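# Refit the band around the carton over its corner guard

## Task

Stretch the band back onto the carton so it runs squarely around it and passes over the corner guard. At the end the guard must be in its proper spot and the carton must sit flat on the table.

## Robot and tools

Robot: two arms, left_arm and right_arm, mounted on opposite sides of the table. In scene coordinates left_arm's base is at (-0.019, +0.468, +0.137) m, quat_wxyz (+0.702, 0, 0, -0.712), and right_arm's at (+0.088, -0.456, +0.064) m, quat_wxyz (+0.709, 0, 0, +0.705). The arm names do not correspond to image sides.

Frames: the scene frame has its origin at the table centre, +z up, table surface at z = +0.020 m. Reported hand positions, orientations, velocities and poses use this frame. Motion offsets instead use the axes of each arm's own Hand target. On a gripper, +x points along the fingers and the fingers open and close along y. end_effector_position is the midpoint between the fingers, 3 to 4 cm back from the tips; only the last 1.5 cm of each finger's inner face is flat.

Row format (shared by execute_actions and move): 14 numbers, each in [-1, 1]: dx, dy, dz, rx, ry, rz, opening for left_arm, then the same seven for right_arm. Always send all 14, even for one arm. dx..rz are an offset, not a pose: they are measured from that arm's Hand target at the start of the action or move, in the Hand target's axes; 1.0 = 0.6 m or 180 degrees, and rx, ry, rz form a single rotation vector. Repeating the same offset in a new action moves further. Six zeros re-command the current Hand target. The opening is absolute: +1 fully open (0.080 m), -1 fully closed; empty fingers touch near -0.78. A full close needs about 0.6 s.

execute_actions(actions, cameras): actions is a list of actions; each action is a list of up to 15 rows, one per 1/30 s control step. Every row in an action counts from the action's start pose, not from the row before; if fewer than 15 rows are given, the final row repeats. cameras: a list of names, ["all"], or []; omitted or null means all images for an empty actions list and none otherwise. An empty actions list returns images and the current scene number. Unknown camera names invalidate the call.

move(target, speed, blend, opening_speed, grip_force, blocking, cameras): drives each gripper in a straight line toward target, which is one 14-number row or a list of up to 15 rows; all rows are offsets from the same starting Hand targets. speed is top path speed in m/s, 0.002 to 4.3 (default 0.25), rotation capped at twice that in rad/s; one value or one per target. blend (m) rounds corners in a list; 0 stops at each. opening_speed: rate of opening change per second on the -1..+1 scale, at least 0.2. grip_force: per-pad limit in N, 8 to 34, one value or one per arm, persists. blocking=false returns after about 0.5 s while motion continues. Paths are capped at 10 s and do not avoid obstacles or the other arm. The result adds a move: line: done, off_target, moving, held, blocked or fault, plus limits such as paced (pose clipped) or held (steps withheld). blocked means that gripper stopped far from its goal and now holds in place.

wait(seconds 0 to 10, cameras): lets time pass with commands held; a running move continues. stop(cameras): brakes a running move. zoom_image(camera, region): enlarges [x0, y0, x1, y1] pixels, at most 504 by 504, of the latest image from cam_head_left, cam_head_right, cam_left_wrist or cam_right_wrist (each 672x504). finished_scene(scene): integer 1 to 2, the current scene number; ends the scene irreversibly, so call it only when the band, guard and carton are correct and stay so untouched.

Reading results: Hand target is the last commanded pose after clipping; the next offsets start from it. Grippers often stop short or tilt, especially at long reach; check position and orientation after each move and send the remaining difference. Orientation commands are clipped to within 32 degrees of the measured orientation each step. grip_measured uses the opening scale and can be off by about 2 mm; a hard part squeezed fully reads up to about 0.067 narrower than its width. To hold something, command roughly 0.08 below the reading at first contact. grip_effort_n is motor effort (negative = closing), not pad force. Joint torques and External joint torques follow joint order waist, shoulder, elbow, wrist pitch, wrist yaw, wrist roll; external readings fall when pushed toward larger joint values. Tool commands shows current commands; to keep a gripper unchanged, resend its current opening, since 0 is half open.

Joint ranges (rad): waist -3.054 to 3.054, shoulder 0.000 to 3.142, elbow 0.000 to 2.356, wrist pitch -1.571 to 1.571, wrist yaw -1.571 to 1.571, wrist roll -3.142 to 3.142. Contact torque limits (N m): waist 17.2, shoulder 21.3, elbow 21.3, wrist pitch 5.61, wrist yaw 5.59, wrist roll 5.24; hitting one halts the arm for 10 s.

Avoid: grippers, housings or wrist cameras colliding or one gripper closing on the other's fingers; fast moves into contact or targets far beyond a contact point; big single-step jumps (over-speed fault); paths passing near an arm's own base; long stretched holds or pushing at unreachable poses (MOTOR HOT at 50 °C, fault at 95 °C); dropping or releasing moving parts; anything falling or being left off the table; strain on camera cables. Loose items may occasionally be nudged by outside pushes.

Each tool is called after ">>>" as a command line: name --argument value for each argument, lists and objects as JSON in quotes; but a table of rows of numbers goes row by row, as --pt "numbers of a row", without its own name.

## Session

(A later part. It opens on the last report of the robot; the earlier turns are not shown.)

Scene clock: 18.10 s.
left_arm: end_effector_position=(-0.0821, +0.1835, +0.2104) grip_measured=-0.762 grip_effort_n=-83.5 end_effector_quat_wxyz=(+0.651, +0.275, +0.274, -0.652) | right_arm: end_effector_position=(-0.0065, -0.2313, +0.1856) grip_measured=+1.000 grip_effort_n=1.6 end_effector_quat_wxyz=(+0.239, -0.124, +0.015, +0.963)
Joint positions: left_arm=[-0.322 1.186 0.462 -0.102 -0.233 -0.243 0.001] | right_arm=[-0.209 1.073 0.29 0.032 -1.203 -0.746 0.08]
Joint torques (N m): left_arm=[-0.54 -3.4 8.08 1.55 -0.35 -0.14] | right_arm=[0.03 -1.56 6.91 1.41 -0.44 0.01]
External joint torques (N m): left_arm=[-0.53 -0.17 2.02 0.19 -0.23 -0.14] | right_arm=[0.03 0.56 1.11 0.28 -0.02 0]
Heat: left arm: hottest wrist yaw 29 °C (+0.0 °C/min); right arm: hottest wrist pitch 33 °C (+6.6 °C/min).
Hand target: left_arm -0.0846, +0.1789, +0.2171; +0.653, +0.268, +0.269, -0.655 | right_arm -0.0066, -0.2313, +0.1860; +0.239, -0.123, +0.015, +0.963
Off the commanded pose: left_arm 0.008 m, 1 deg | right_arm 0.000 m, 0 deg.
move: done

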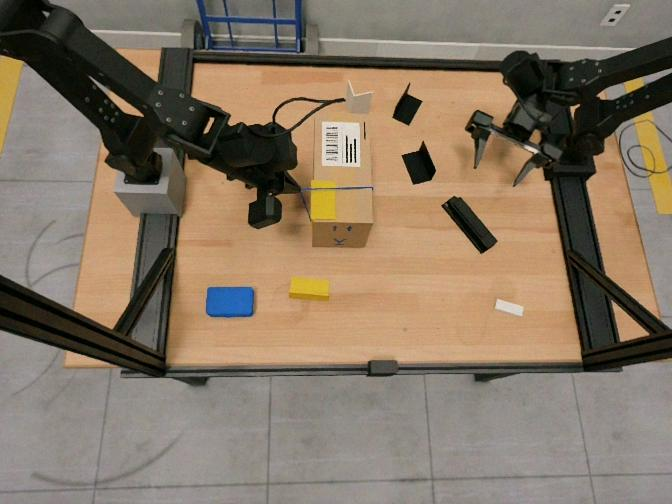

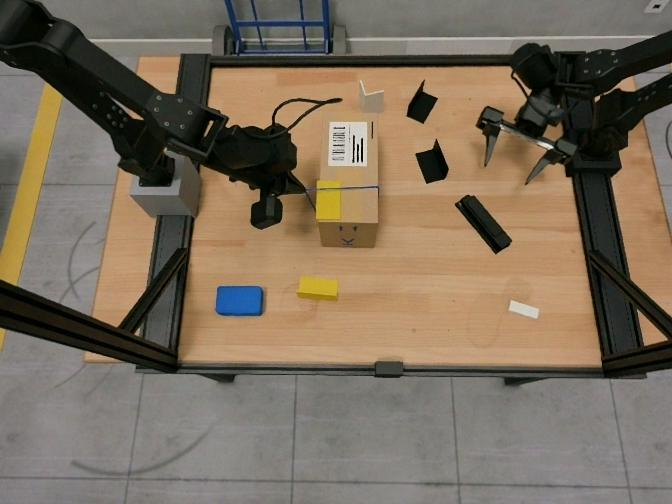

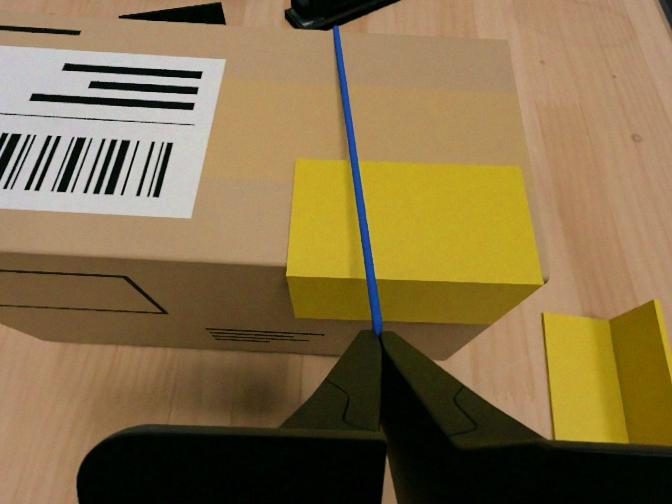

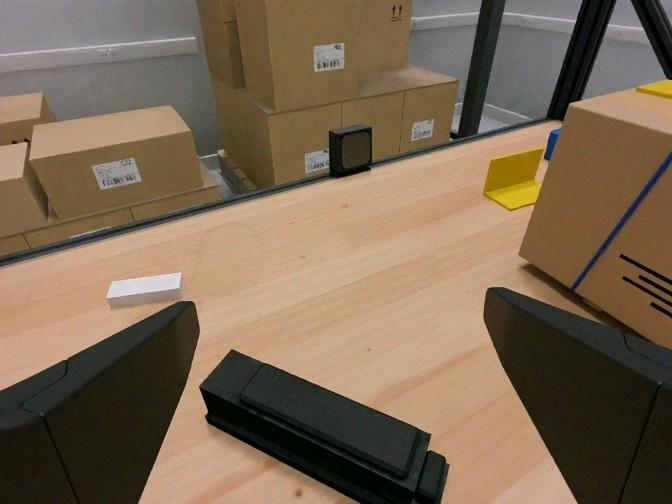

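>>> move --target '[0.04,-0.004,0.0,0,0,0,-1,0,0,0,0,0,0,1]' --speed 0.08 --cameras '["cam_left_wrist"]'

>>> zoom_image --camera "cam_left_wrist" --region '[250, 180, 500, 400]'

Scene clock: 19.43 s.
left_arm: end_effector_position=(-0.0852, +0.1667, +0.1956) grip_measured=-0.762 grip_effort_n=-83.5 end_effector_quat_wxyz=(+0.654, +0.274, +0.272, -0.651) | right_arm: end_effector_position=(-0.0065, -0.2313, +0.1856) grip_measured=+1.000 grip_effort_n=1.6 end_effector_quat_wxyz=(+0.239, -0.124, +0.015, +0.963)
Joint positions: left_arm=[-0.314 1.315 0.469 0.025 -0.233 -0.237 0.001] | right_arm=[-0.209 1.073 0.29 0.032 -1.203 -0.746 0.08]
Joint torques (N m): left_arm=[0.07 -3.69 7.74 1.83 0.01 0.13] | right_arm=[0.03 -1.56 6.92 1.41 -0.45 0.01]
External joint torques (N m): left_arm=[0.03 0.16 2.03 0.48 0.14 0.13] | right_arm=[0.03 0.6 1.04 0.25 -0.02 0]
Heat: left arm: hottest wrist yaw 29 °C (+0.0 °C/min); right arm: hottest wrist pitch 33 °C (+6.2 °C/min).
Hand target: left_arm -0.0871, +0.1619, +0.2002; +0.653, +0.268, +0.269, -0.655 | right_arm -0.0066, -0.2313, +0.1860; +0.239, -0.123, +0.015, +0.963
Off the commanded pose: left_arm 0.007 m, 1 deg | right_arm 0.000 m, 0 deg.
move: done
Images, in order (width x height): cam_left_wrist 672x504.

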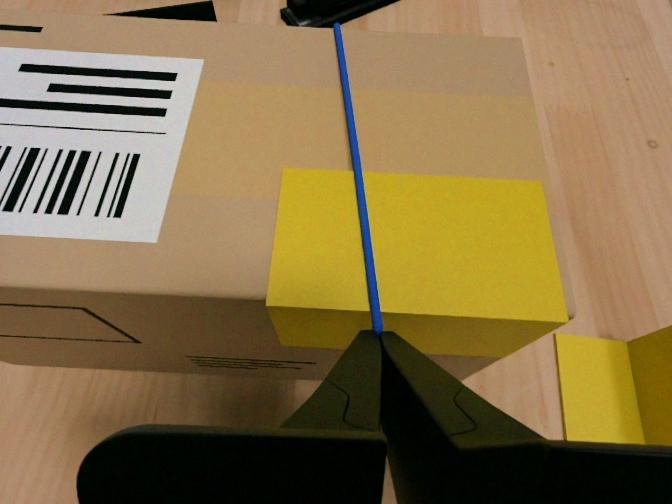

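Scaled by 2.016 from the camera's 672x504 image, which has a finer 960x720 frame.

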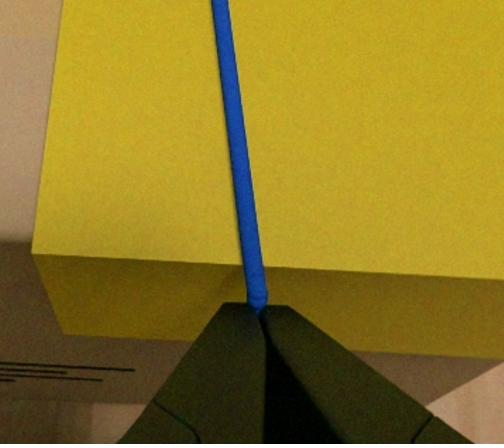

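>>> move --pt "0.002 0.013 0.0 0 0 0 -1 0 0 0 0 0 0 1" --pt "0.013 0.013 0.0 0 0 0 -1 0 0 0 0 0 0 1" --pt "0.013 0.013 0.0 0 0 0 -0.55 0 0 0 0 0 0 1" --speed 0.05 --opening_speed 0.5 --cameras '["cam_left_wrist"]'

>>> move --target '[-0.15,0,0.0,0,0,0,-0.55,0,0,0,0,0,0,1]' --speed 0.12 --cameras '["all"]'

>>> zoom_image --camera "cam_head_left" --region '[260, 90, 420, 260]'

>>> zoom_image --camera "cam_left_wrist" --region '[150, 50, 600, 400]'

>>> zoom_image --camera "cam_right_wrist" --region '[460, 60, 672, 360]'

Scene clock: 22.23 s.
left_arm: end_effector_position=(-0.0780, +0.1610, +0.1922) grip_measured=-0.554 grip_effort_n=15.1 end_effector_quat_wxyz=(+0.654, +0.274, +0.271, -0.651) | right_arm: end_effector_position=(-0.0065, -0.2313, +0.1856) grip_measured=+1.000 grip_effort_n=1.6 end_effector_quat_wxyz=(+0.239, -0.124, +0.015, +0.963)
Joint positions: left_arm=[-0.273 1.341 0.469 0.058 -0.206 -0.205 0.01] | right_arm=[-0.209 1.073 0.29 0.032 -1.203 -0.746 0.08]
Joint torques (N m): left_arm=[0.08 -3.27 6.81 2.53 0.1 0.12] | right_arm=[0.03 -1.57 6.93 1.41 -0.44 0.01]
External joint torques (N m): left_arm=[0.06 0.69 1.14 1.16 0.21 0.11] | right_arm=[0.03 0.56 1.1 0.27 -0.02 0]
Heat: left arm: hottest wrist yaw 29 °C (+0.0 °C/min); right arm: hottest wrist pitch 33 °C (+5.4 °C/min).
Hand target: left_arm -0.0793, +0.1563, +0.1948; +0.653, +0.268, +0.269, -0.655 | right_arm -0.0066, -0.2313, +0.1860; +0.239, -0.123, +0.015, +0.963
Off the commanded pose: left_arm 0.005 m, 1 deg | right_arm 0.000 m, 0 deg.
move: done
Images, in order (width x height): cam_left_wrist 672x504.

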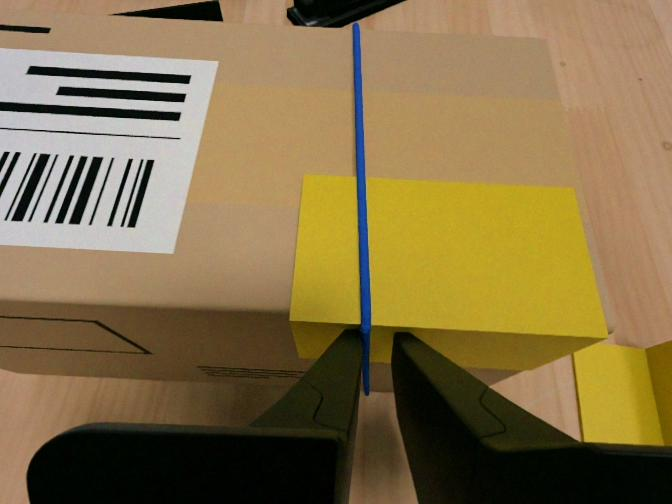

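Scene clock: 23.53 s.
left_arm: end_effector_position=(-0.0783, +0.2227, +0.2503) grip_measured=-0.552 grip_effort_n=12.8 end_effector_quat_wxyz=(+0.650, +0.278, +0.274, -0.652) | right_arm: end_effector_position=(-0.0065, -0.2313, +0.1856) grip_measured=+1.000 grip_effort_n=1.6 end_effector_quat_wxyz=(+0.239, -0.124, +0.015, +0.963)
Joint positions: left_arm=[-0.383 0.912 0.512 -0.441 -0.272 -0.287 0.01] | right_arm=[-0.209 1.073 0.29 0.032 -1.203 -0.746 0.08]
Joint torques (N m): left_arm=[-0.35 -2.81 8.22 1.5 -0.37 -0.1] | right_arm=[0.03 -1.56 6.91 1.4 -0.45 0.01]
External joint torques (N m): left_arm=[-0.38 -0.78 1.54 0.13 -0.22 -0.1] | right_arm=[0.04 0.57 1.08 0.27 -0.02 0]
Heat: left arm: hottest wrist yaw 29 °C (+0.0 °C/min); right arm: hottest wrist pitch 33 °C (+5.1 °C/min).
Hand target: left_arm -0.0790, +0.2204, +0.2579; +0.653, +0.268, +0.269, -0.655 | right_arm -0.0066, -0.2313, +0.1860; +0.239, -0.123, +0.015, +0.963
Off the commanded pose: left_arm 0.008 m, 1 deg | right_arm 0.000 m, 0 deg.
move: done

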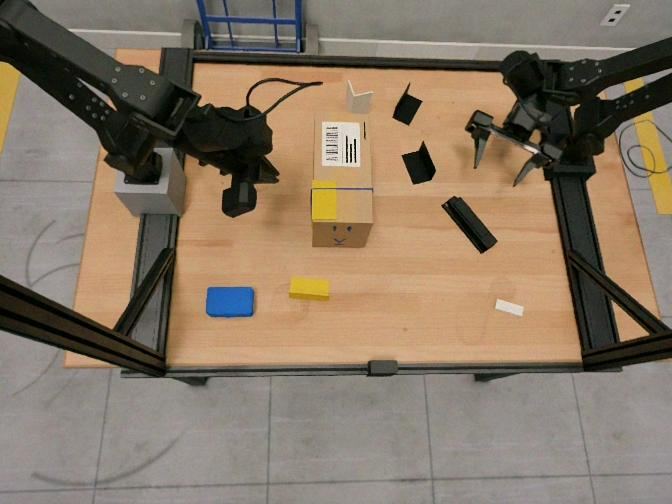

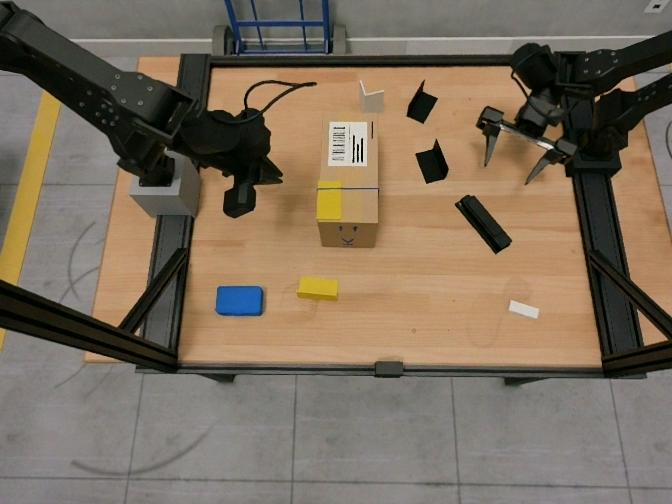

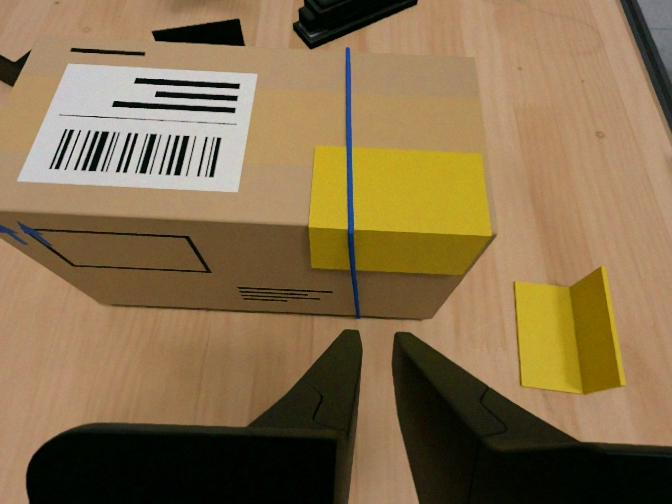

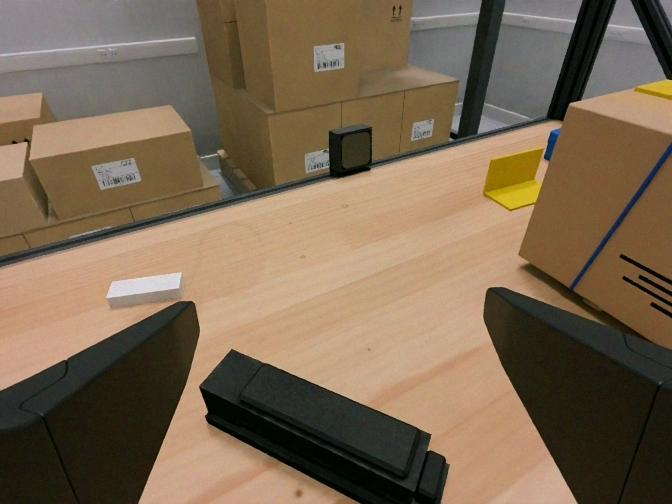

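Scaled by 2.965 from the camera's 672x504 image, which has a finer 960x720 frame.

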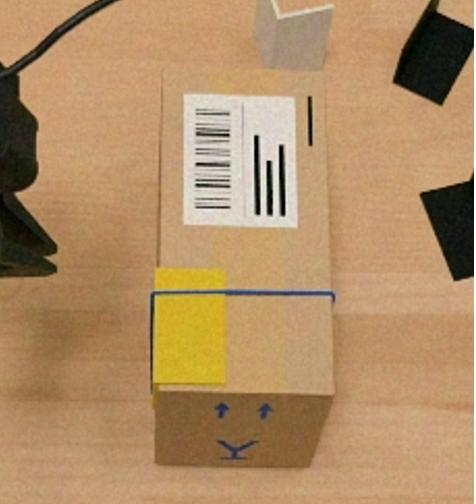

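Scaled by 1.120 from the camera's 672x504 image, which has a finer 960x720 frame.

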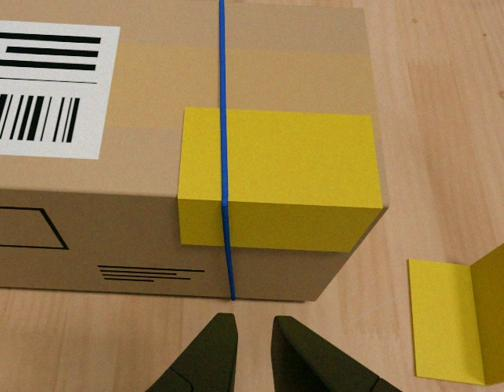

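Scaled by 1.680 from the camera's 672x504 image, which has a finer 960x720 frame.

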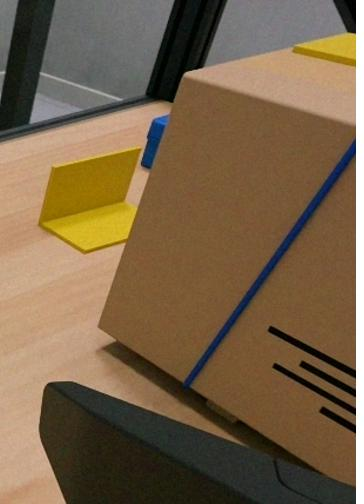

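>>> move --pt "0.15 0.009 0.0 0 0 0 -0.4 0 0 0 0 0 0 1" --pt "0.15 0.009 0.0 0 0 0 -1 0 0 0 0 0 0 1" --pt "0.115 0.009 0.0 0 0 0 -1 0 0 0 0 0 0 1" --pt "0.115 -0.07 0.0 0 0 0 -1 0 0 0 0 0 0 1" --speed '[0.1,0.1,0.08,0.08]' --opening_speed 0.8 --cameras '["cam_left_wrist","cam_right_wrist","cam_head_left"]'

>>> zoom_image --camera "cam_right_wrist" --region '[460, 60, 672, 360]'

>>> zoom_image --camera "cam_head_left" --region '[260, 90, 420, 260]'

Scene clock: 28.30 s.
left_arm: end_effector_position=(-0.1196, +0.1744, +0.2069) grip_measured=-0.762 grip_effort_n=-83.5 end_effector_quat_wxyz=(+0.651, +0.271, +0.271, -0.655) | right_arm: end_effector_position=(-0.0065, -0.2313, +0.1856) grip_measured=+1.000 grip_effort_n=1.6 end_effector_quat_wxyz=(+0.239, -0.124, +0.015, +0.963)
Joint positions: left_arm=[-0.474 1.31 0.522 -0.058 -0.333 -0.357 0.001] | right_arm=[-0.209 1.073 0.29 0.032 -1.203 -0.746 0.08]
Joint torques (N m): left_arm=[-0.47 -3.29 7.37 1.51 -0.41 -0.08] | right_arm=[0.03 -1.57 6.91 1.41 -0.44 0.01]
External joint torques (N m): left_arm=[-0.48 0.65 1.45 0.17 -0.23 -0.08] | right_arm=[0.03 0.59 1.06 0.27 -0.02 0]
Heat: left arm: hottest wrist yaw 29 °C (+0.0 °C/min); right arm: hottest wrist pitch 33 °C (+4.2 °C/min).
Hand target: left_arm -0.1211, +0.1714, +0.2095; +0.653, +0.269, +0.269, -0.655 | right_arm -0.0066, -0.2313, +0.1860; +0.239, -0.123, +0.015, +0.963
Off the commanded pose: left_arm 0.004 m, 0 deg | right_arm 0.000 m, 0 deg.
move: done
Images, in order (width x height): cam_head_left 672x504, cam_left_wrist 672x504, cam_right_wrist 672x504.

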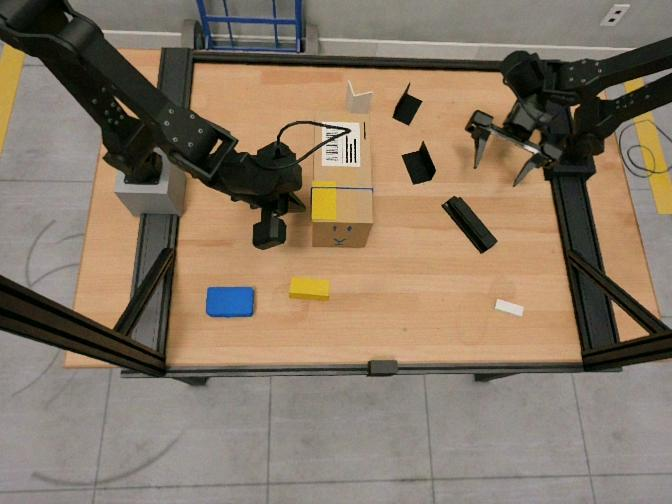

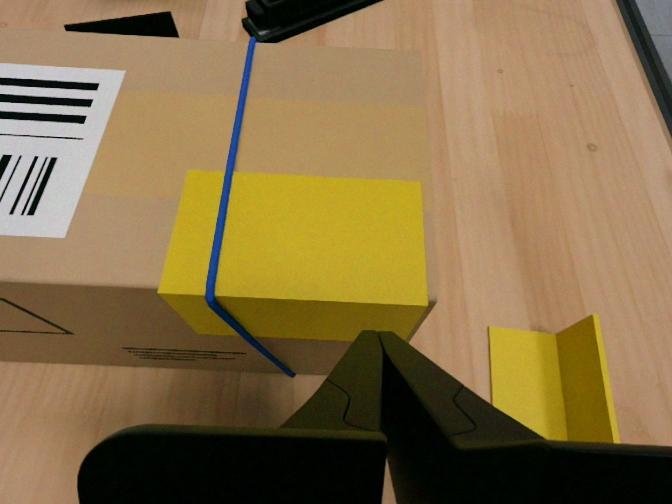

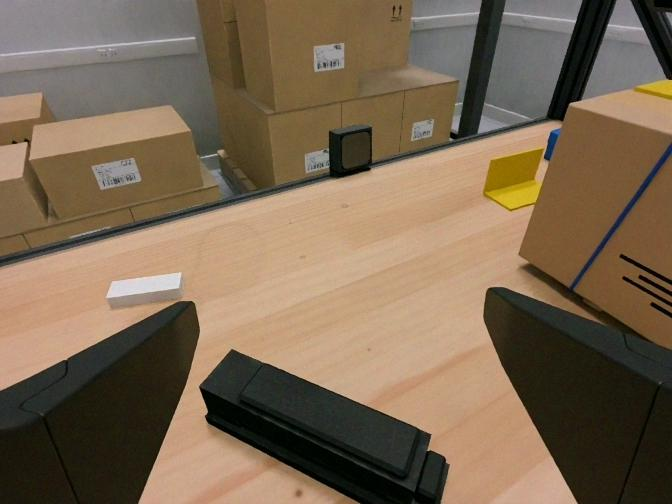

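Scaled by 1.680 from the camera's 672x504 image, which has a finer 960x720 frame.

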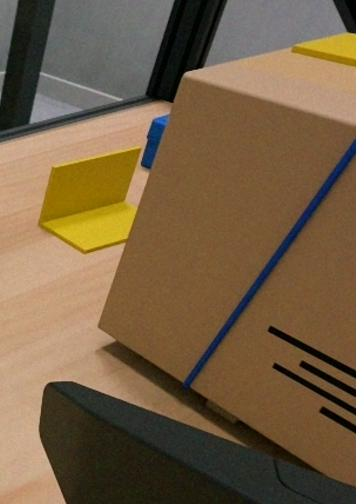

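Scaled by 2.965 from the camera's 672x504 image, which has a finer 960x720 frame.

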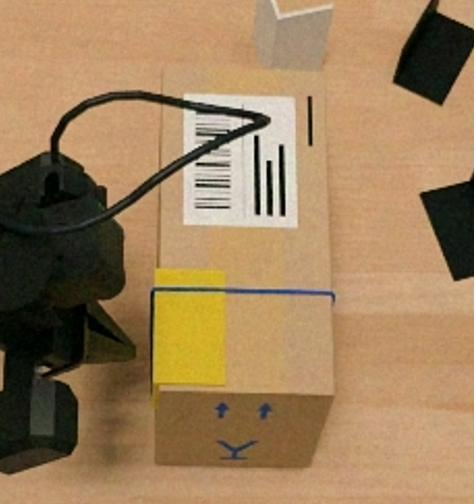

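>>> move --pt "-0.015 0.04 0.0 0 0 0 -0.3 0 0 0 0 0 0 1" --pt "-0.015 0.085 0.0 0 0 0 -0.3 0 0 0 0 0 0 1" --pt "0.047 0.085 0.002 0 0 0 -0.3 0 0 0 0 0 0 1" --speed '[0.12,0.12,0.08]' --cameras '["cam_left_wrist"]'

>>> zoom_image --camera "cam_left_wrist" --region '[250, 220, 500, 400]'

Scene clock: 30.80 s.
left_arm: end_effector_position=(-0.0713, +0.1544, +0.1997) grip_measured=-0.302 grip_effort_n=10.0 end_effector_quat_wxyz=(+0.655, +0.263, +0.262, -0.658) | right_arm: end_effector_position=(-0.0065, -0.2313, +0.1856) grip_measured=+1.000 grip_effort_n=1.6 end_effector_quat_wxyz=(+0.239, -0.124, +0.015, +0.963)
Joint positions: left_arm=[-0.233 1.33 0.474 0.08 -0.176 -0.171 0.021] | right_arm=[-0.209 1.073 0.29 0.032 -1.203 -0.746 0.08]
Joint torques (N m): left_arm=[0.82 1.41 6.15 3.5 0.22 0.12] | right_arm=[0.03 -1.57 6.91 1.41 -0.45 0]
External joint torques (N m): left_arm=[0.85 5.36 0.44 2.1 0.3 0.12] | right_arm=[0.02 0.53 1.16 0.29 -0.02 0]
Heat: left arm: hottest wrist yaw 29 °C (+0.0 °C/min); right arm: hottest wrist pitch 33 °C (+3.9 °C/min).
Hand target: left_arm -0.0703, +0.1504, +0.1905; +0.653, +0.268, +0.269, -0.655 | right_arm -0.0066, -0.2313, +0.1860; +0.239, -0.123, +0.015, +0.963
Off the commanded pose: left_arm 0.010 m, 1 deg | right_arm 0.000 m, 0 deg.
move: off_target (left_arm)
Images, in order (width x height): cam_left_wrist 672x504.

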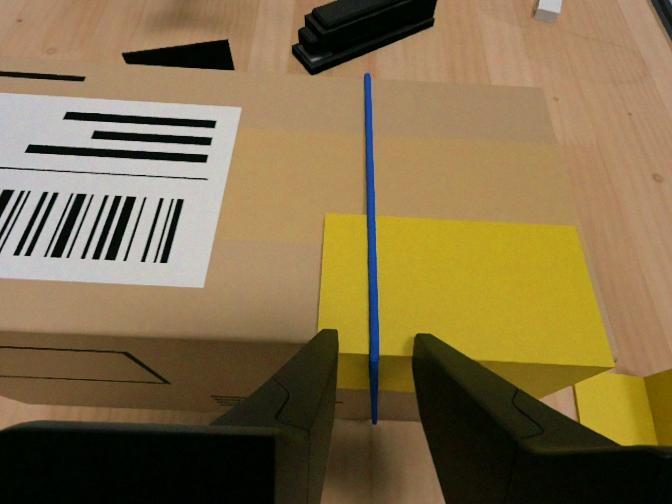

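Scaled by 2.016 from the camera's 672x504 image, which has a finer 960x720 frame.

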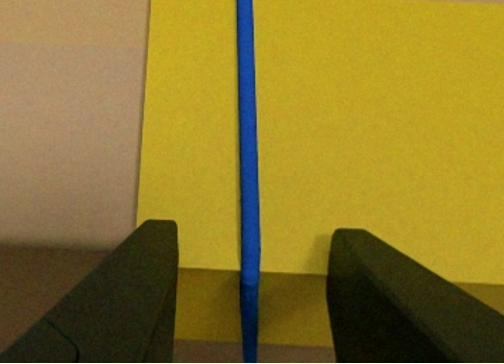

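>>> move --pt "0 0 0 0 0 0 -1 0 0 0 0 0 0 1" --pt "-0.05 0 0 0 0 0 -1 0 0 0 0 0 0 1" --pt "-0.05 -0.1 0 0 0 0 -1 0 0 0 0 0 0 1" --speed '[0.05,0.06,0.08]' --opening_speed 0.8 --cameras '["cam_left_wrist","cam_right_wrist"]'

>>> zoom_image --camera "cam_right_wrist" --region '[460, 60, 672, 360]'

Scene clock: 40.67 s.
left_arm: end_effector_position=(-0.1239, +0.1725, +0.2093) grip_measured=-0.762 grip_effort_n=-83.5 end_effector_quat_wxyz=(+0.659, +0.269, +0.269, -0.649) | right_arm: end_effector_position=(-0.0065, -0.2313, +0.1856) grip_measured=+1.000 grip_effort_n=1.6 end_effector_quat_wxyz=(+0.239, -0.124, +0.015, +0.963)
Joint positions: left_arm=[-0.5 1.327 0.545 -0.073 -0.37 -0.387 0.001] | right_arm=[-0.209 1.073 0.29 0.032 -1.203 -0.746 0.08]
Joint torques (N m): left_arm=[-1.51 -3.68 7.43 1.24 -0.05 -0.16] | right_arm=[0.03 -1.57 6.92 1.41 -0.45 0]
External joint torques (N m): left_arm=[-1.51 0.36 1.58 -0.06 0.14 -0.16] | right_arm=[0.03 0.54 1.12 0.28 -0.02 0]
Heat: left arm: hottest elbow 29 °C (+7.4 °C/min); right arm: hottest wrist pitch 34 °C (+4.4 °C/min).
Hand target: left_arm -0.1302, +0.1718, +0.2116; +0.653, +0.268, +0.269, -0.655 | right_arm -0.0066, -0.2313, +0.1860; +0.239, -0.123, +0.015, +0.963
Off the commanded pose: left_arm 0.007 m, 1 deg | right_arm 0.000 m, 0 deg.
move: done
Images, in order (width x height): cam_left_wrist 672x504, cam_right_wrist 672x504.

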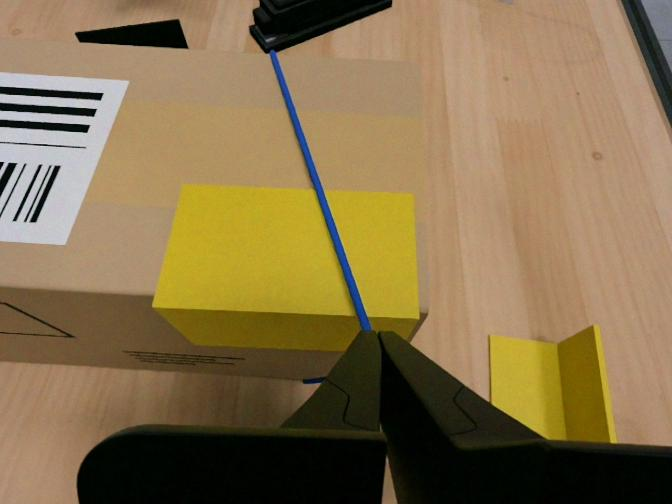

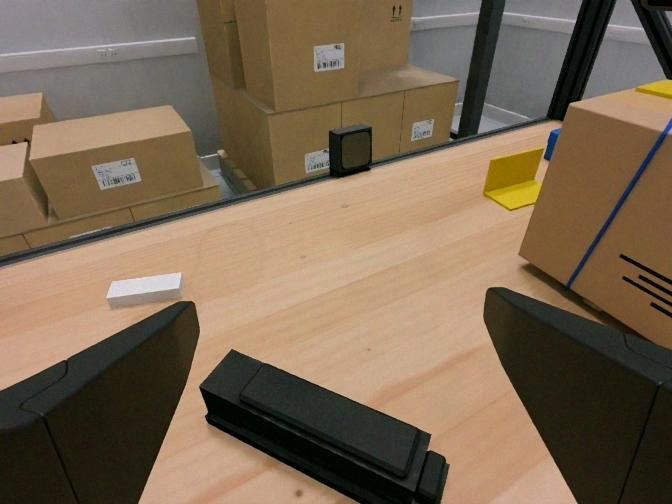

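Scaled by 1.680 from the camera's 672x504 image, which has a finer 960x720 frame.

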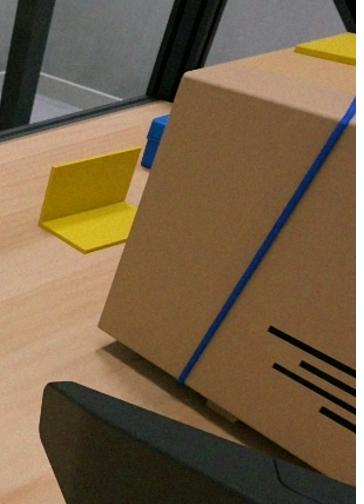

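>>> move --pt "0 0.062 0 0 0 0 -1 0 0 0 0 0 0 1" --pt "0.044 0.062 0.0 0 0 0 -1 0 0 0 0 0 0 1" --pt "0.044 0.062 0.0 0 0 0 -0.5 0 0 0 0 0 0 1" --pt "-0.2 0.062 0.05 0 0 0 -0.5 0 0 0 0 0 0 1" --speed '[0.08,0.06,0.06,0.15]' --opening_speed 0.8 --cameras '["all"]'

>>> zoom_image --camera "cam_left_wrist" --region '[150, 50, 600, 400]'

>>> zoom_image --camera "cam_right_wrist" --region '[460, 60, 672, 360]'

Scene clock: 44.90 s.
left_arm: end_effector_position=(-0.0924, +0.2372, +0.3104) grip_measured=-0.502 grip_effort_n=12.8 end_effector_quat_wxyz=(+0.650, +0.277, +0.273, -0.653) | right_arm: end_effector_position=(-0.0065, -0.2313, +0.1856) grip_measured=+1.000 grip_effort_n=1.6 end_effector_quat_wxyz=(+0.239, -0.124, +0.015, +0.963)
Joint positions: left_arm=[-0.512 0.877 0.742 -0.736 -0.359 -0.388 0.012] | right_arm=[-0.209 1.073 0.29 0.032 -1.203 -0.746 0.08]
Joint torques (N m): left_arm=[-0.27 -2.25 8.3 1.4 -0.46 -0.11] | right_arm=[0.04 -1.56 6.92 1.41 -0.44 0]
External joint torques (N m): left_arm=[-0.27 -0.52 1.68 0.08 -0.27 -0.11] | right_arm=[0.03 0.56 1.11 0.28 -0.02 0]
Heat: left arm: hottest elbow 29 °C (+6.7 °C/min); right arm: hottest wrist pitch 34 °C (+4.0 °C/min).
Hand target: left_arm -0.0928, +0.2360, +0.3174; +0.654, +0.268, +0.269, -0.655 | right_arm -0.0066, -0.2313, +0.1860; +0.239, -0.123, +0.015, +0.963
Off the commanded pose: left_arm 0.007 m, 1 deg | right_arm 0.000 m, 0 deg.
move: done; target 3's new opening was sent with left_arm's hand 0.010 m and 2 deg from that target

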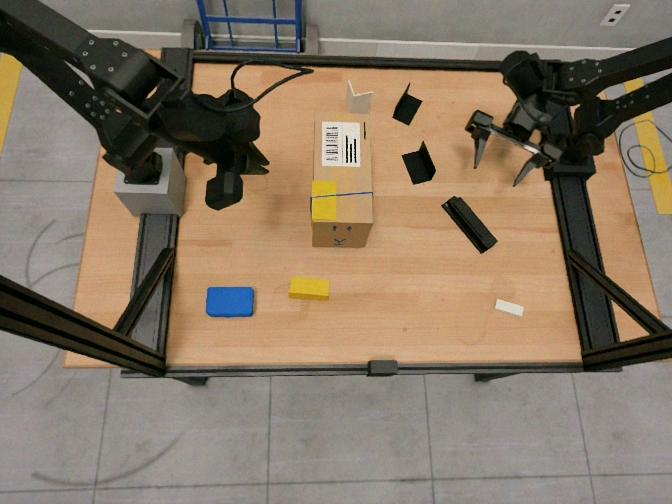

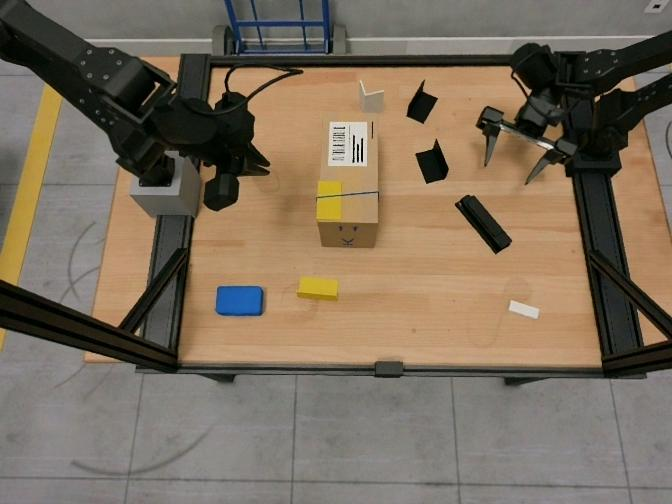

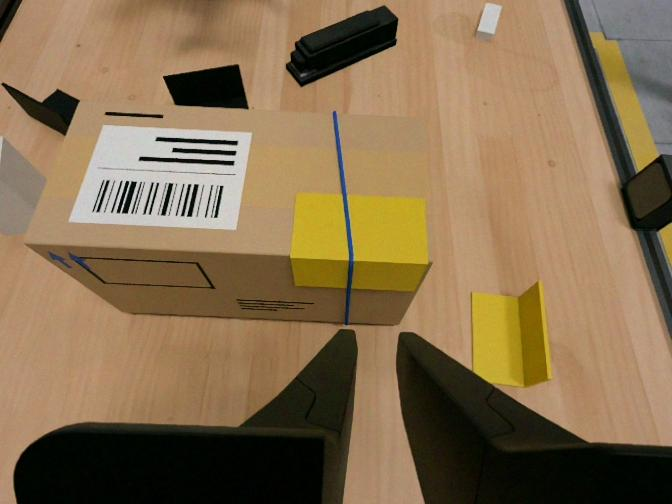

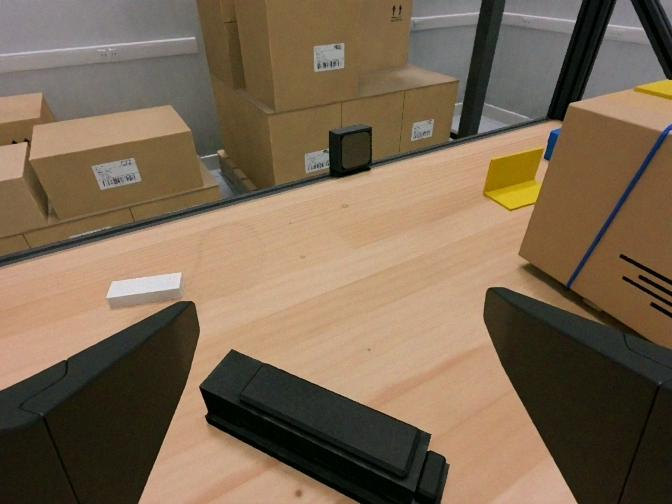

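Scaled by 1.120 from the camera's 672x504 image, which has a finer 960x720 frame.

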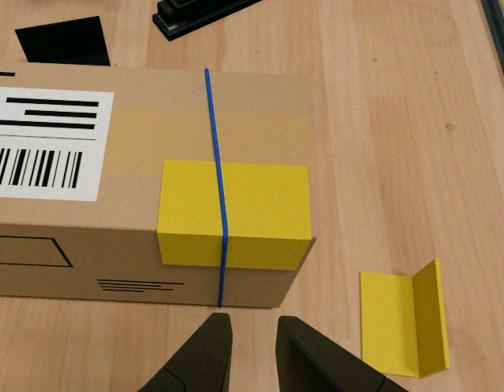

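Scaled by 1.680 from the camera's 672x504 image, which has a finer 960x720 frame.

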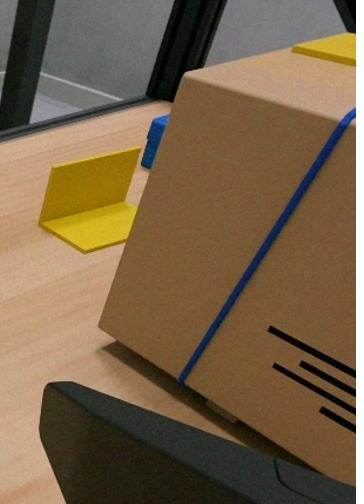

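>>> move --target '[0,0,0,0,0,0,-0.5,0.2,-0.215,0.136,0.181,0.159,-0.3,-0.3]' --cameras '["all"]'

>>> zoom_image --camera "cam_head_left" --region '[260, 90, 480, 260]'

Scene clock: 48.47 s.
left_arm: end_effector_position=(-0.0924, +0.2372, +0.3103) grip_measured=-0.502 grip_effort_n=12.3 end_effector_quat_wxyz=(+0.650, +0.277, +0.273, -0.652) | right_arm: end_effector_position=(-0.0670, -0.0576, +0.2388) grip_measured=-0.297 grip_effort_n=-14.7 end_effector_quat_wxyz=(+0.651, -0.271, +0.272, +0.655)
Joint positions: left_arm=[-0.512 0.877 0.742 -0.737 -0.359 -0.388 0.012] | right_arm=[0.492 1.629 1.253 -0.471 0.329 0.356 0.022]
Joint torques (N m): left_arm=[-0.59 -2.28 8.39 1.39 -0.44 -0.09] | right_arm=[0.26 -5.39 9.57 1.44 0.39 0.1]
External joint torques (N m): left_arm=[-0.57 -0.52 1.83 0.1 -0.26 -0.09] | right_arm=[0.32 1.81 2.81 0.08 0.22 0.1]
Heat: left arm: hottest elbow 30 °C (+7.4 °C/min); right arm: hottest wrist pitch 34 °C (+3.7 °C/min).
Hand target: left_arm -0.0927, +0.2360, +0.3173; +0.653, +0.268, +0.269, -0.655 | right_arm -0.0683, -0.0553, +0.2397; +0.653, -0.270, +0.271, +0.654
Off the commanded pose: left_arm 0.007 m, 1 deg | right_arm 0.003 m, 0 deg.
move: done

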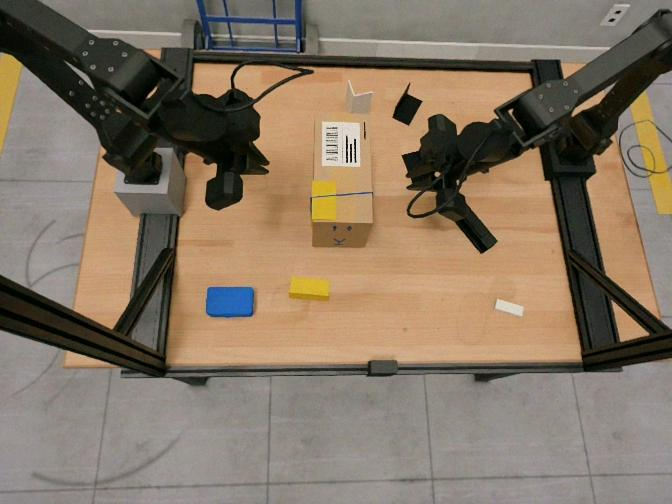

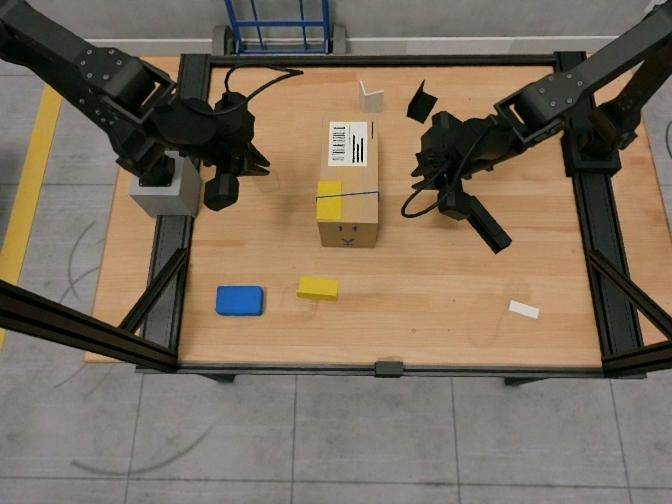

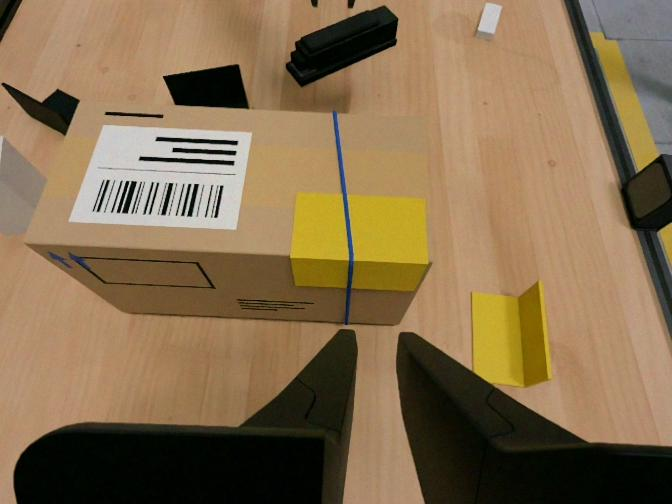

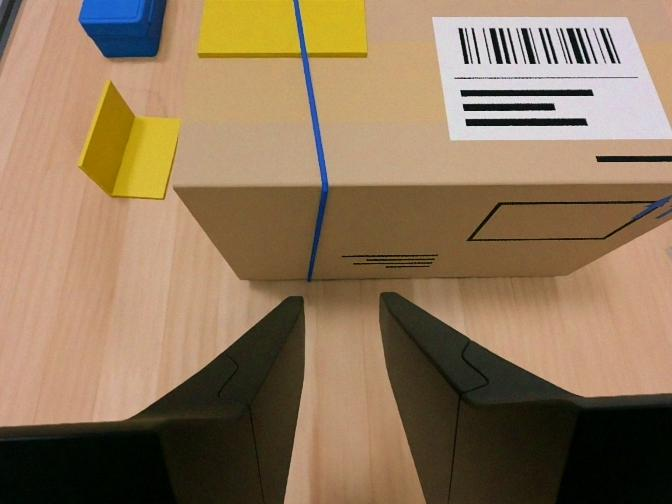

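Scaled by 2.291 from the camera's 672x504 image, which has a finer 960x720 frame.

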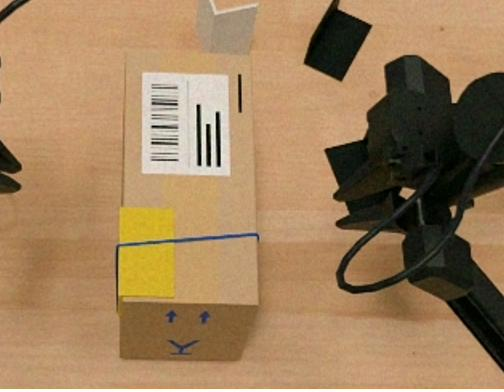

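>>> move --target '[0,0,0,0,0,0,-0.5,0.083,0.012,0.02,0,0,0,-0.3]' --speed 0.12 --cameras '["cam_right_wrist"]'

>>> zoom_image --camera "cam_right_wrist" --region '[220, 180, 470, 360]'

Scene clock: 50.00 s.
left_arm: end_effector_position=(-0.0924, +0.2372, +0.3103) grip_measured=-0.502 grip_effort_n=12.8 end_effector_quat_wxyz=(+0.650, +0.277, +0.273, -0.652) | right_arm: end_effector_position=(-0.0741, -0.0148, +0.2128) grip_measured=-0.297 grip_effort_n=-14.7 end_effector_quat_wxyz=(+0.654, -0.272, +0.271, +0.652)
Joint positions: left_arm=[-0.512 0.877 0.742 -0.737 -0.359 -0.388 0.012] | right_arm=[0.459 1.803 1.347 -0.386 0.316 0.332 0.022]
Joint torques (N m): left_arm=[-0.17 -2.47 8.46 1.41 -0.44 -0.13] | right_arm=[-0.24 -6.6 9.23 1.87 -0.03 -0.07]
External joint torques (N m): left_arm=[-0.16 -0.74 1.89 0.11 -0.26 -0.14] | right_arm=[-0.26 1.8 2.57 0.51 -0.18 -0.07]
Heat: left arm: hottest elbow 30 °C (+7.2 °C/min); right arm: hottest wrist pitch 34 °C (+3.6 °C/min).
Hand target: left_arm -0.0927, +0.2360, +0.3173; +0.653, +0.268, +0.269, -0.655 | right_arm -0.0757, -0.0116, +0.2130; +0.652, -0.270, +0.271, +0.654
Off the commanded pose: left_arm 0.007 m, 1 deg | right_arm 0.004 m, 0 deg.
move: done
Images, in order (width x height): cam_right_wrist 672x504.

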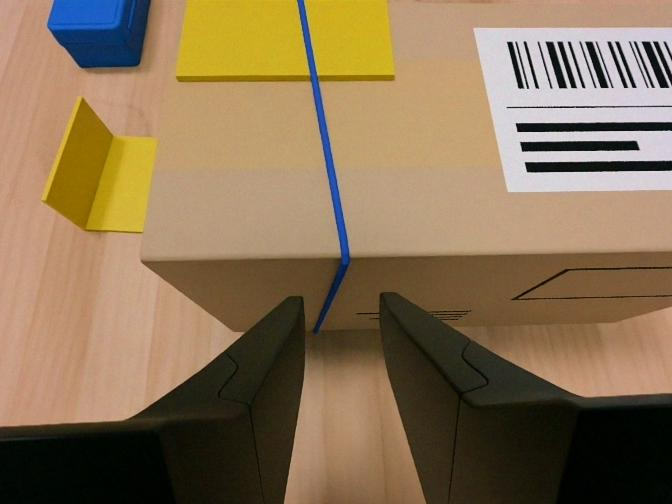

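Scaled by 2.016 from the camera's 672x504 image, which has a finer 960x720 frame.

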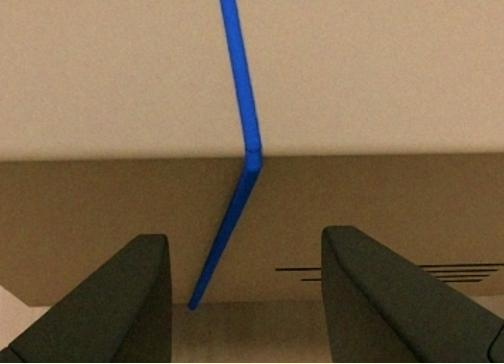

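>>> move --target '[0,0,0,0,0,0,-0.5,0.043,-0.004,0.017,0,0,0,-0.3]' --speed 0.06 --cameras '["cam_right_wrist"]'

>>> zoom_image --camera "cam_right_wrist" --region '[220, 180, 470, 360]'

Scene clock: 50.93 s.
left_arm: end_effector_position=(-0.0924, +0.2372, +0.3103) grip_measured=-0.502 grip_effort_n=12.8 end_effector_quat_wxyz=(+0.650, +0.277, +0.273, -0.652) | right_arm: end_effector_position=(-0.0719, +0.0051, +0.2038) grip_measured=-0.297 grip_effort_n=-14.7 end_effector_quat_wxyz=(+0.653, -0.276, +0.271, +0.651)
Joint positions: left_arm=[-0.512 0.877 0.742 -0.737 -0.359 -0.388 0.012] | right_arm=[0.431 1.875 1.406 -0.372 0.298 0.306 0.022]
Joint torques (N m): left_arm=[-0.32 -2.39 8.46 1.38 -0.46 -0.09] | right_arm=[-0.73 -5.44 10.61 2.81 -0.17 -0.09]
External joint torques (N m): left_arm=[-0.33 -0.65 1.91 0.09 -0.26 -0.09] | right_arm=[-0.67 3.54 3.98 1.46 -0.32 -0.09]
Heat: left arm: hottest elbow 31 °C (+8.2 °C/min); right arm: hottest wrist pitch 34 °C (+3.5 °C/min).
Hand target: left_arm -0.0927, +0.2360, +0.3173; +0.653, +0.268, +0.269, -0.655 | right_arm -0.0734, +0.0139, +0.2019; +0.652, -0.270, +0.271, +0.654
Off the commanded pose: left_arm 0.007 m, 1 deg | right_arm 0.009 m, 1 deg.
move: off_target (right_arm)
Images, in order (width x height): cam_right_wrist 672x504.

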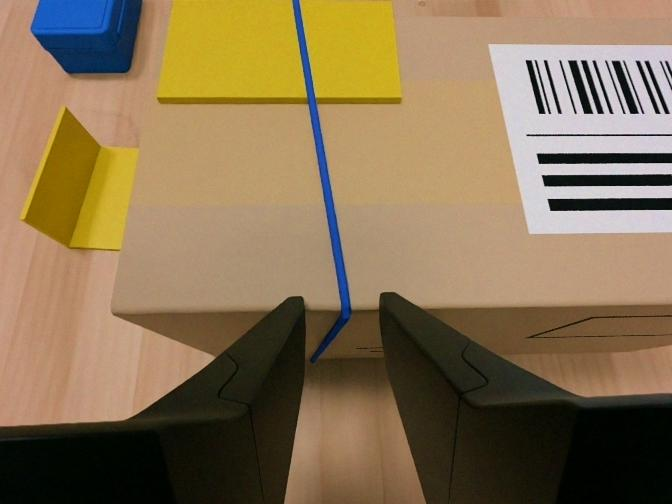

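Scaled by 2.016 from the camera's 672x504 image, which has a finer 960x720 frame.

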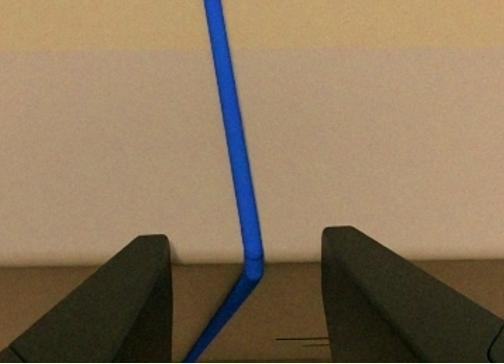

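>>> move --pt "0 0 0 0 0 0 -0.5 0 0 0 0 0 0 -1" --pt "0 0 0 0 0 0 -0.5 -0.03 0 0 0 0 0 -1" --pt "0 0 0 0 0 0 -0.5 -0.03 0.036 0 0 0 0 -1" --pt "0 0 0 0 0 0 -0.5 -0.003 0.036 0 0 0 0 -1" --speed 0.06 --opening_speed 0.8 --cameras '["cam_right_wrist","cam_left_wrist"]'

Scene clock: 54.13 s.
left_arm: end_effector_position=(-0.0924, +0.2372, +0.3103) grip_measured=-0.502 grip_effort_n=12.8 end_effector_quat_wxyz=(+0.650, +0.277, +0.273, -0.652) | right_arm: end_effector_position=(-0.0919, +0.0048, +0.2048) grip_measured=-0.756 grip_effort_n=-83.5 end_effector_quat_wxyz=(+0.652, -0.276, +0.273, +0.651)
Joint positions: left_arm=[-0.512 0.877 0.742 -0.737 -0.359 -0.388 0.012] | right_arm=[0.476 1.909 1.458 -0.405 0.326 0.345 0.001]
Joint torques (N m): left_arm=[-0.34 -2.32 8.43 1.45 -0.41 -0.13] | right_arm=[-0.19 -5.91 10.22 2.99 0.05 -0.07]
External joint torques (N m): left_arm=[-0.36 -0.57 1.85 0.15 -0.22 -0.13] | right_arm=[-0.13 3.32 3.53 1.63 -0.12 -0.07]
Heat: left arm: hottest elbow 31 °C (+7.8 °C/min); right arm: hottest wrist pitch 35 °C (+4.4 °C/min).
Hand target: left_arm -0.0927, +0.2360, +0.3173; +0.653, +0.268, +0.269, -0.655 | right_arm -0.0949, +0.0125, +0.2032; +0.652, -0.270, +0.271, +0.654
Off the commanded pose: left_arm 0.007 m, 1 deg | right_arm 0.008 m, 1 deg.
move: done
Images, in order (width x height): cam_left_wrist 672x504, cam_right_wrist 672x504.

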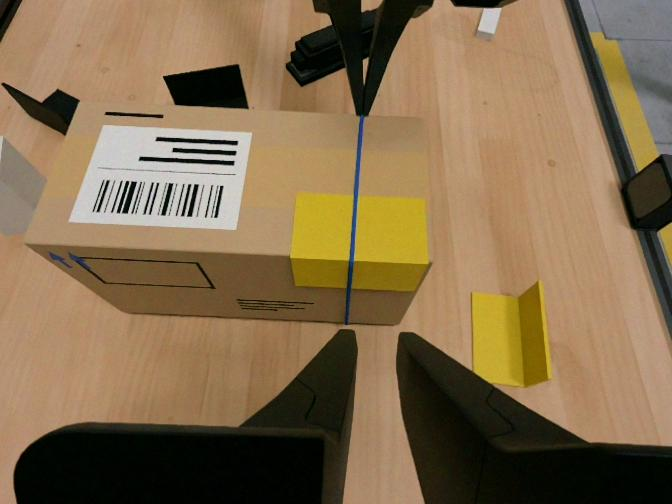

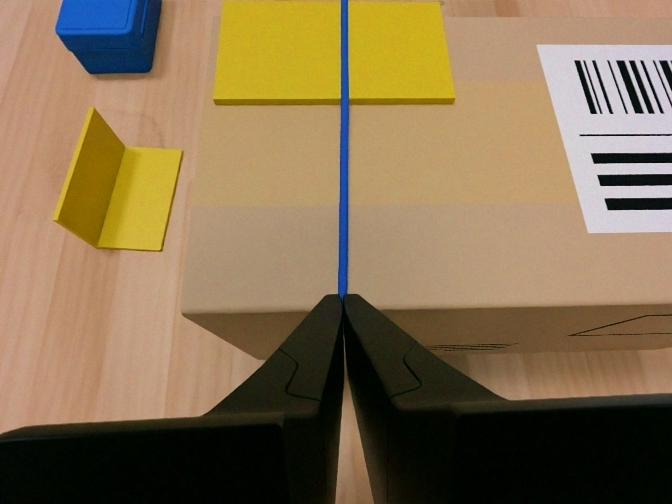

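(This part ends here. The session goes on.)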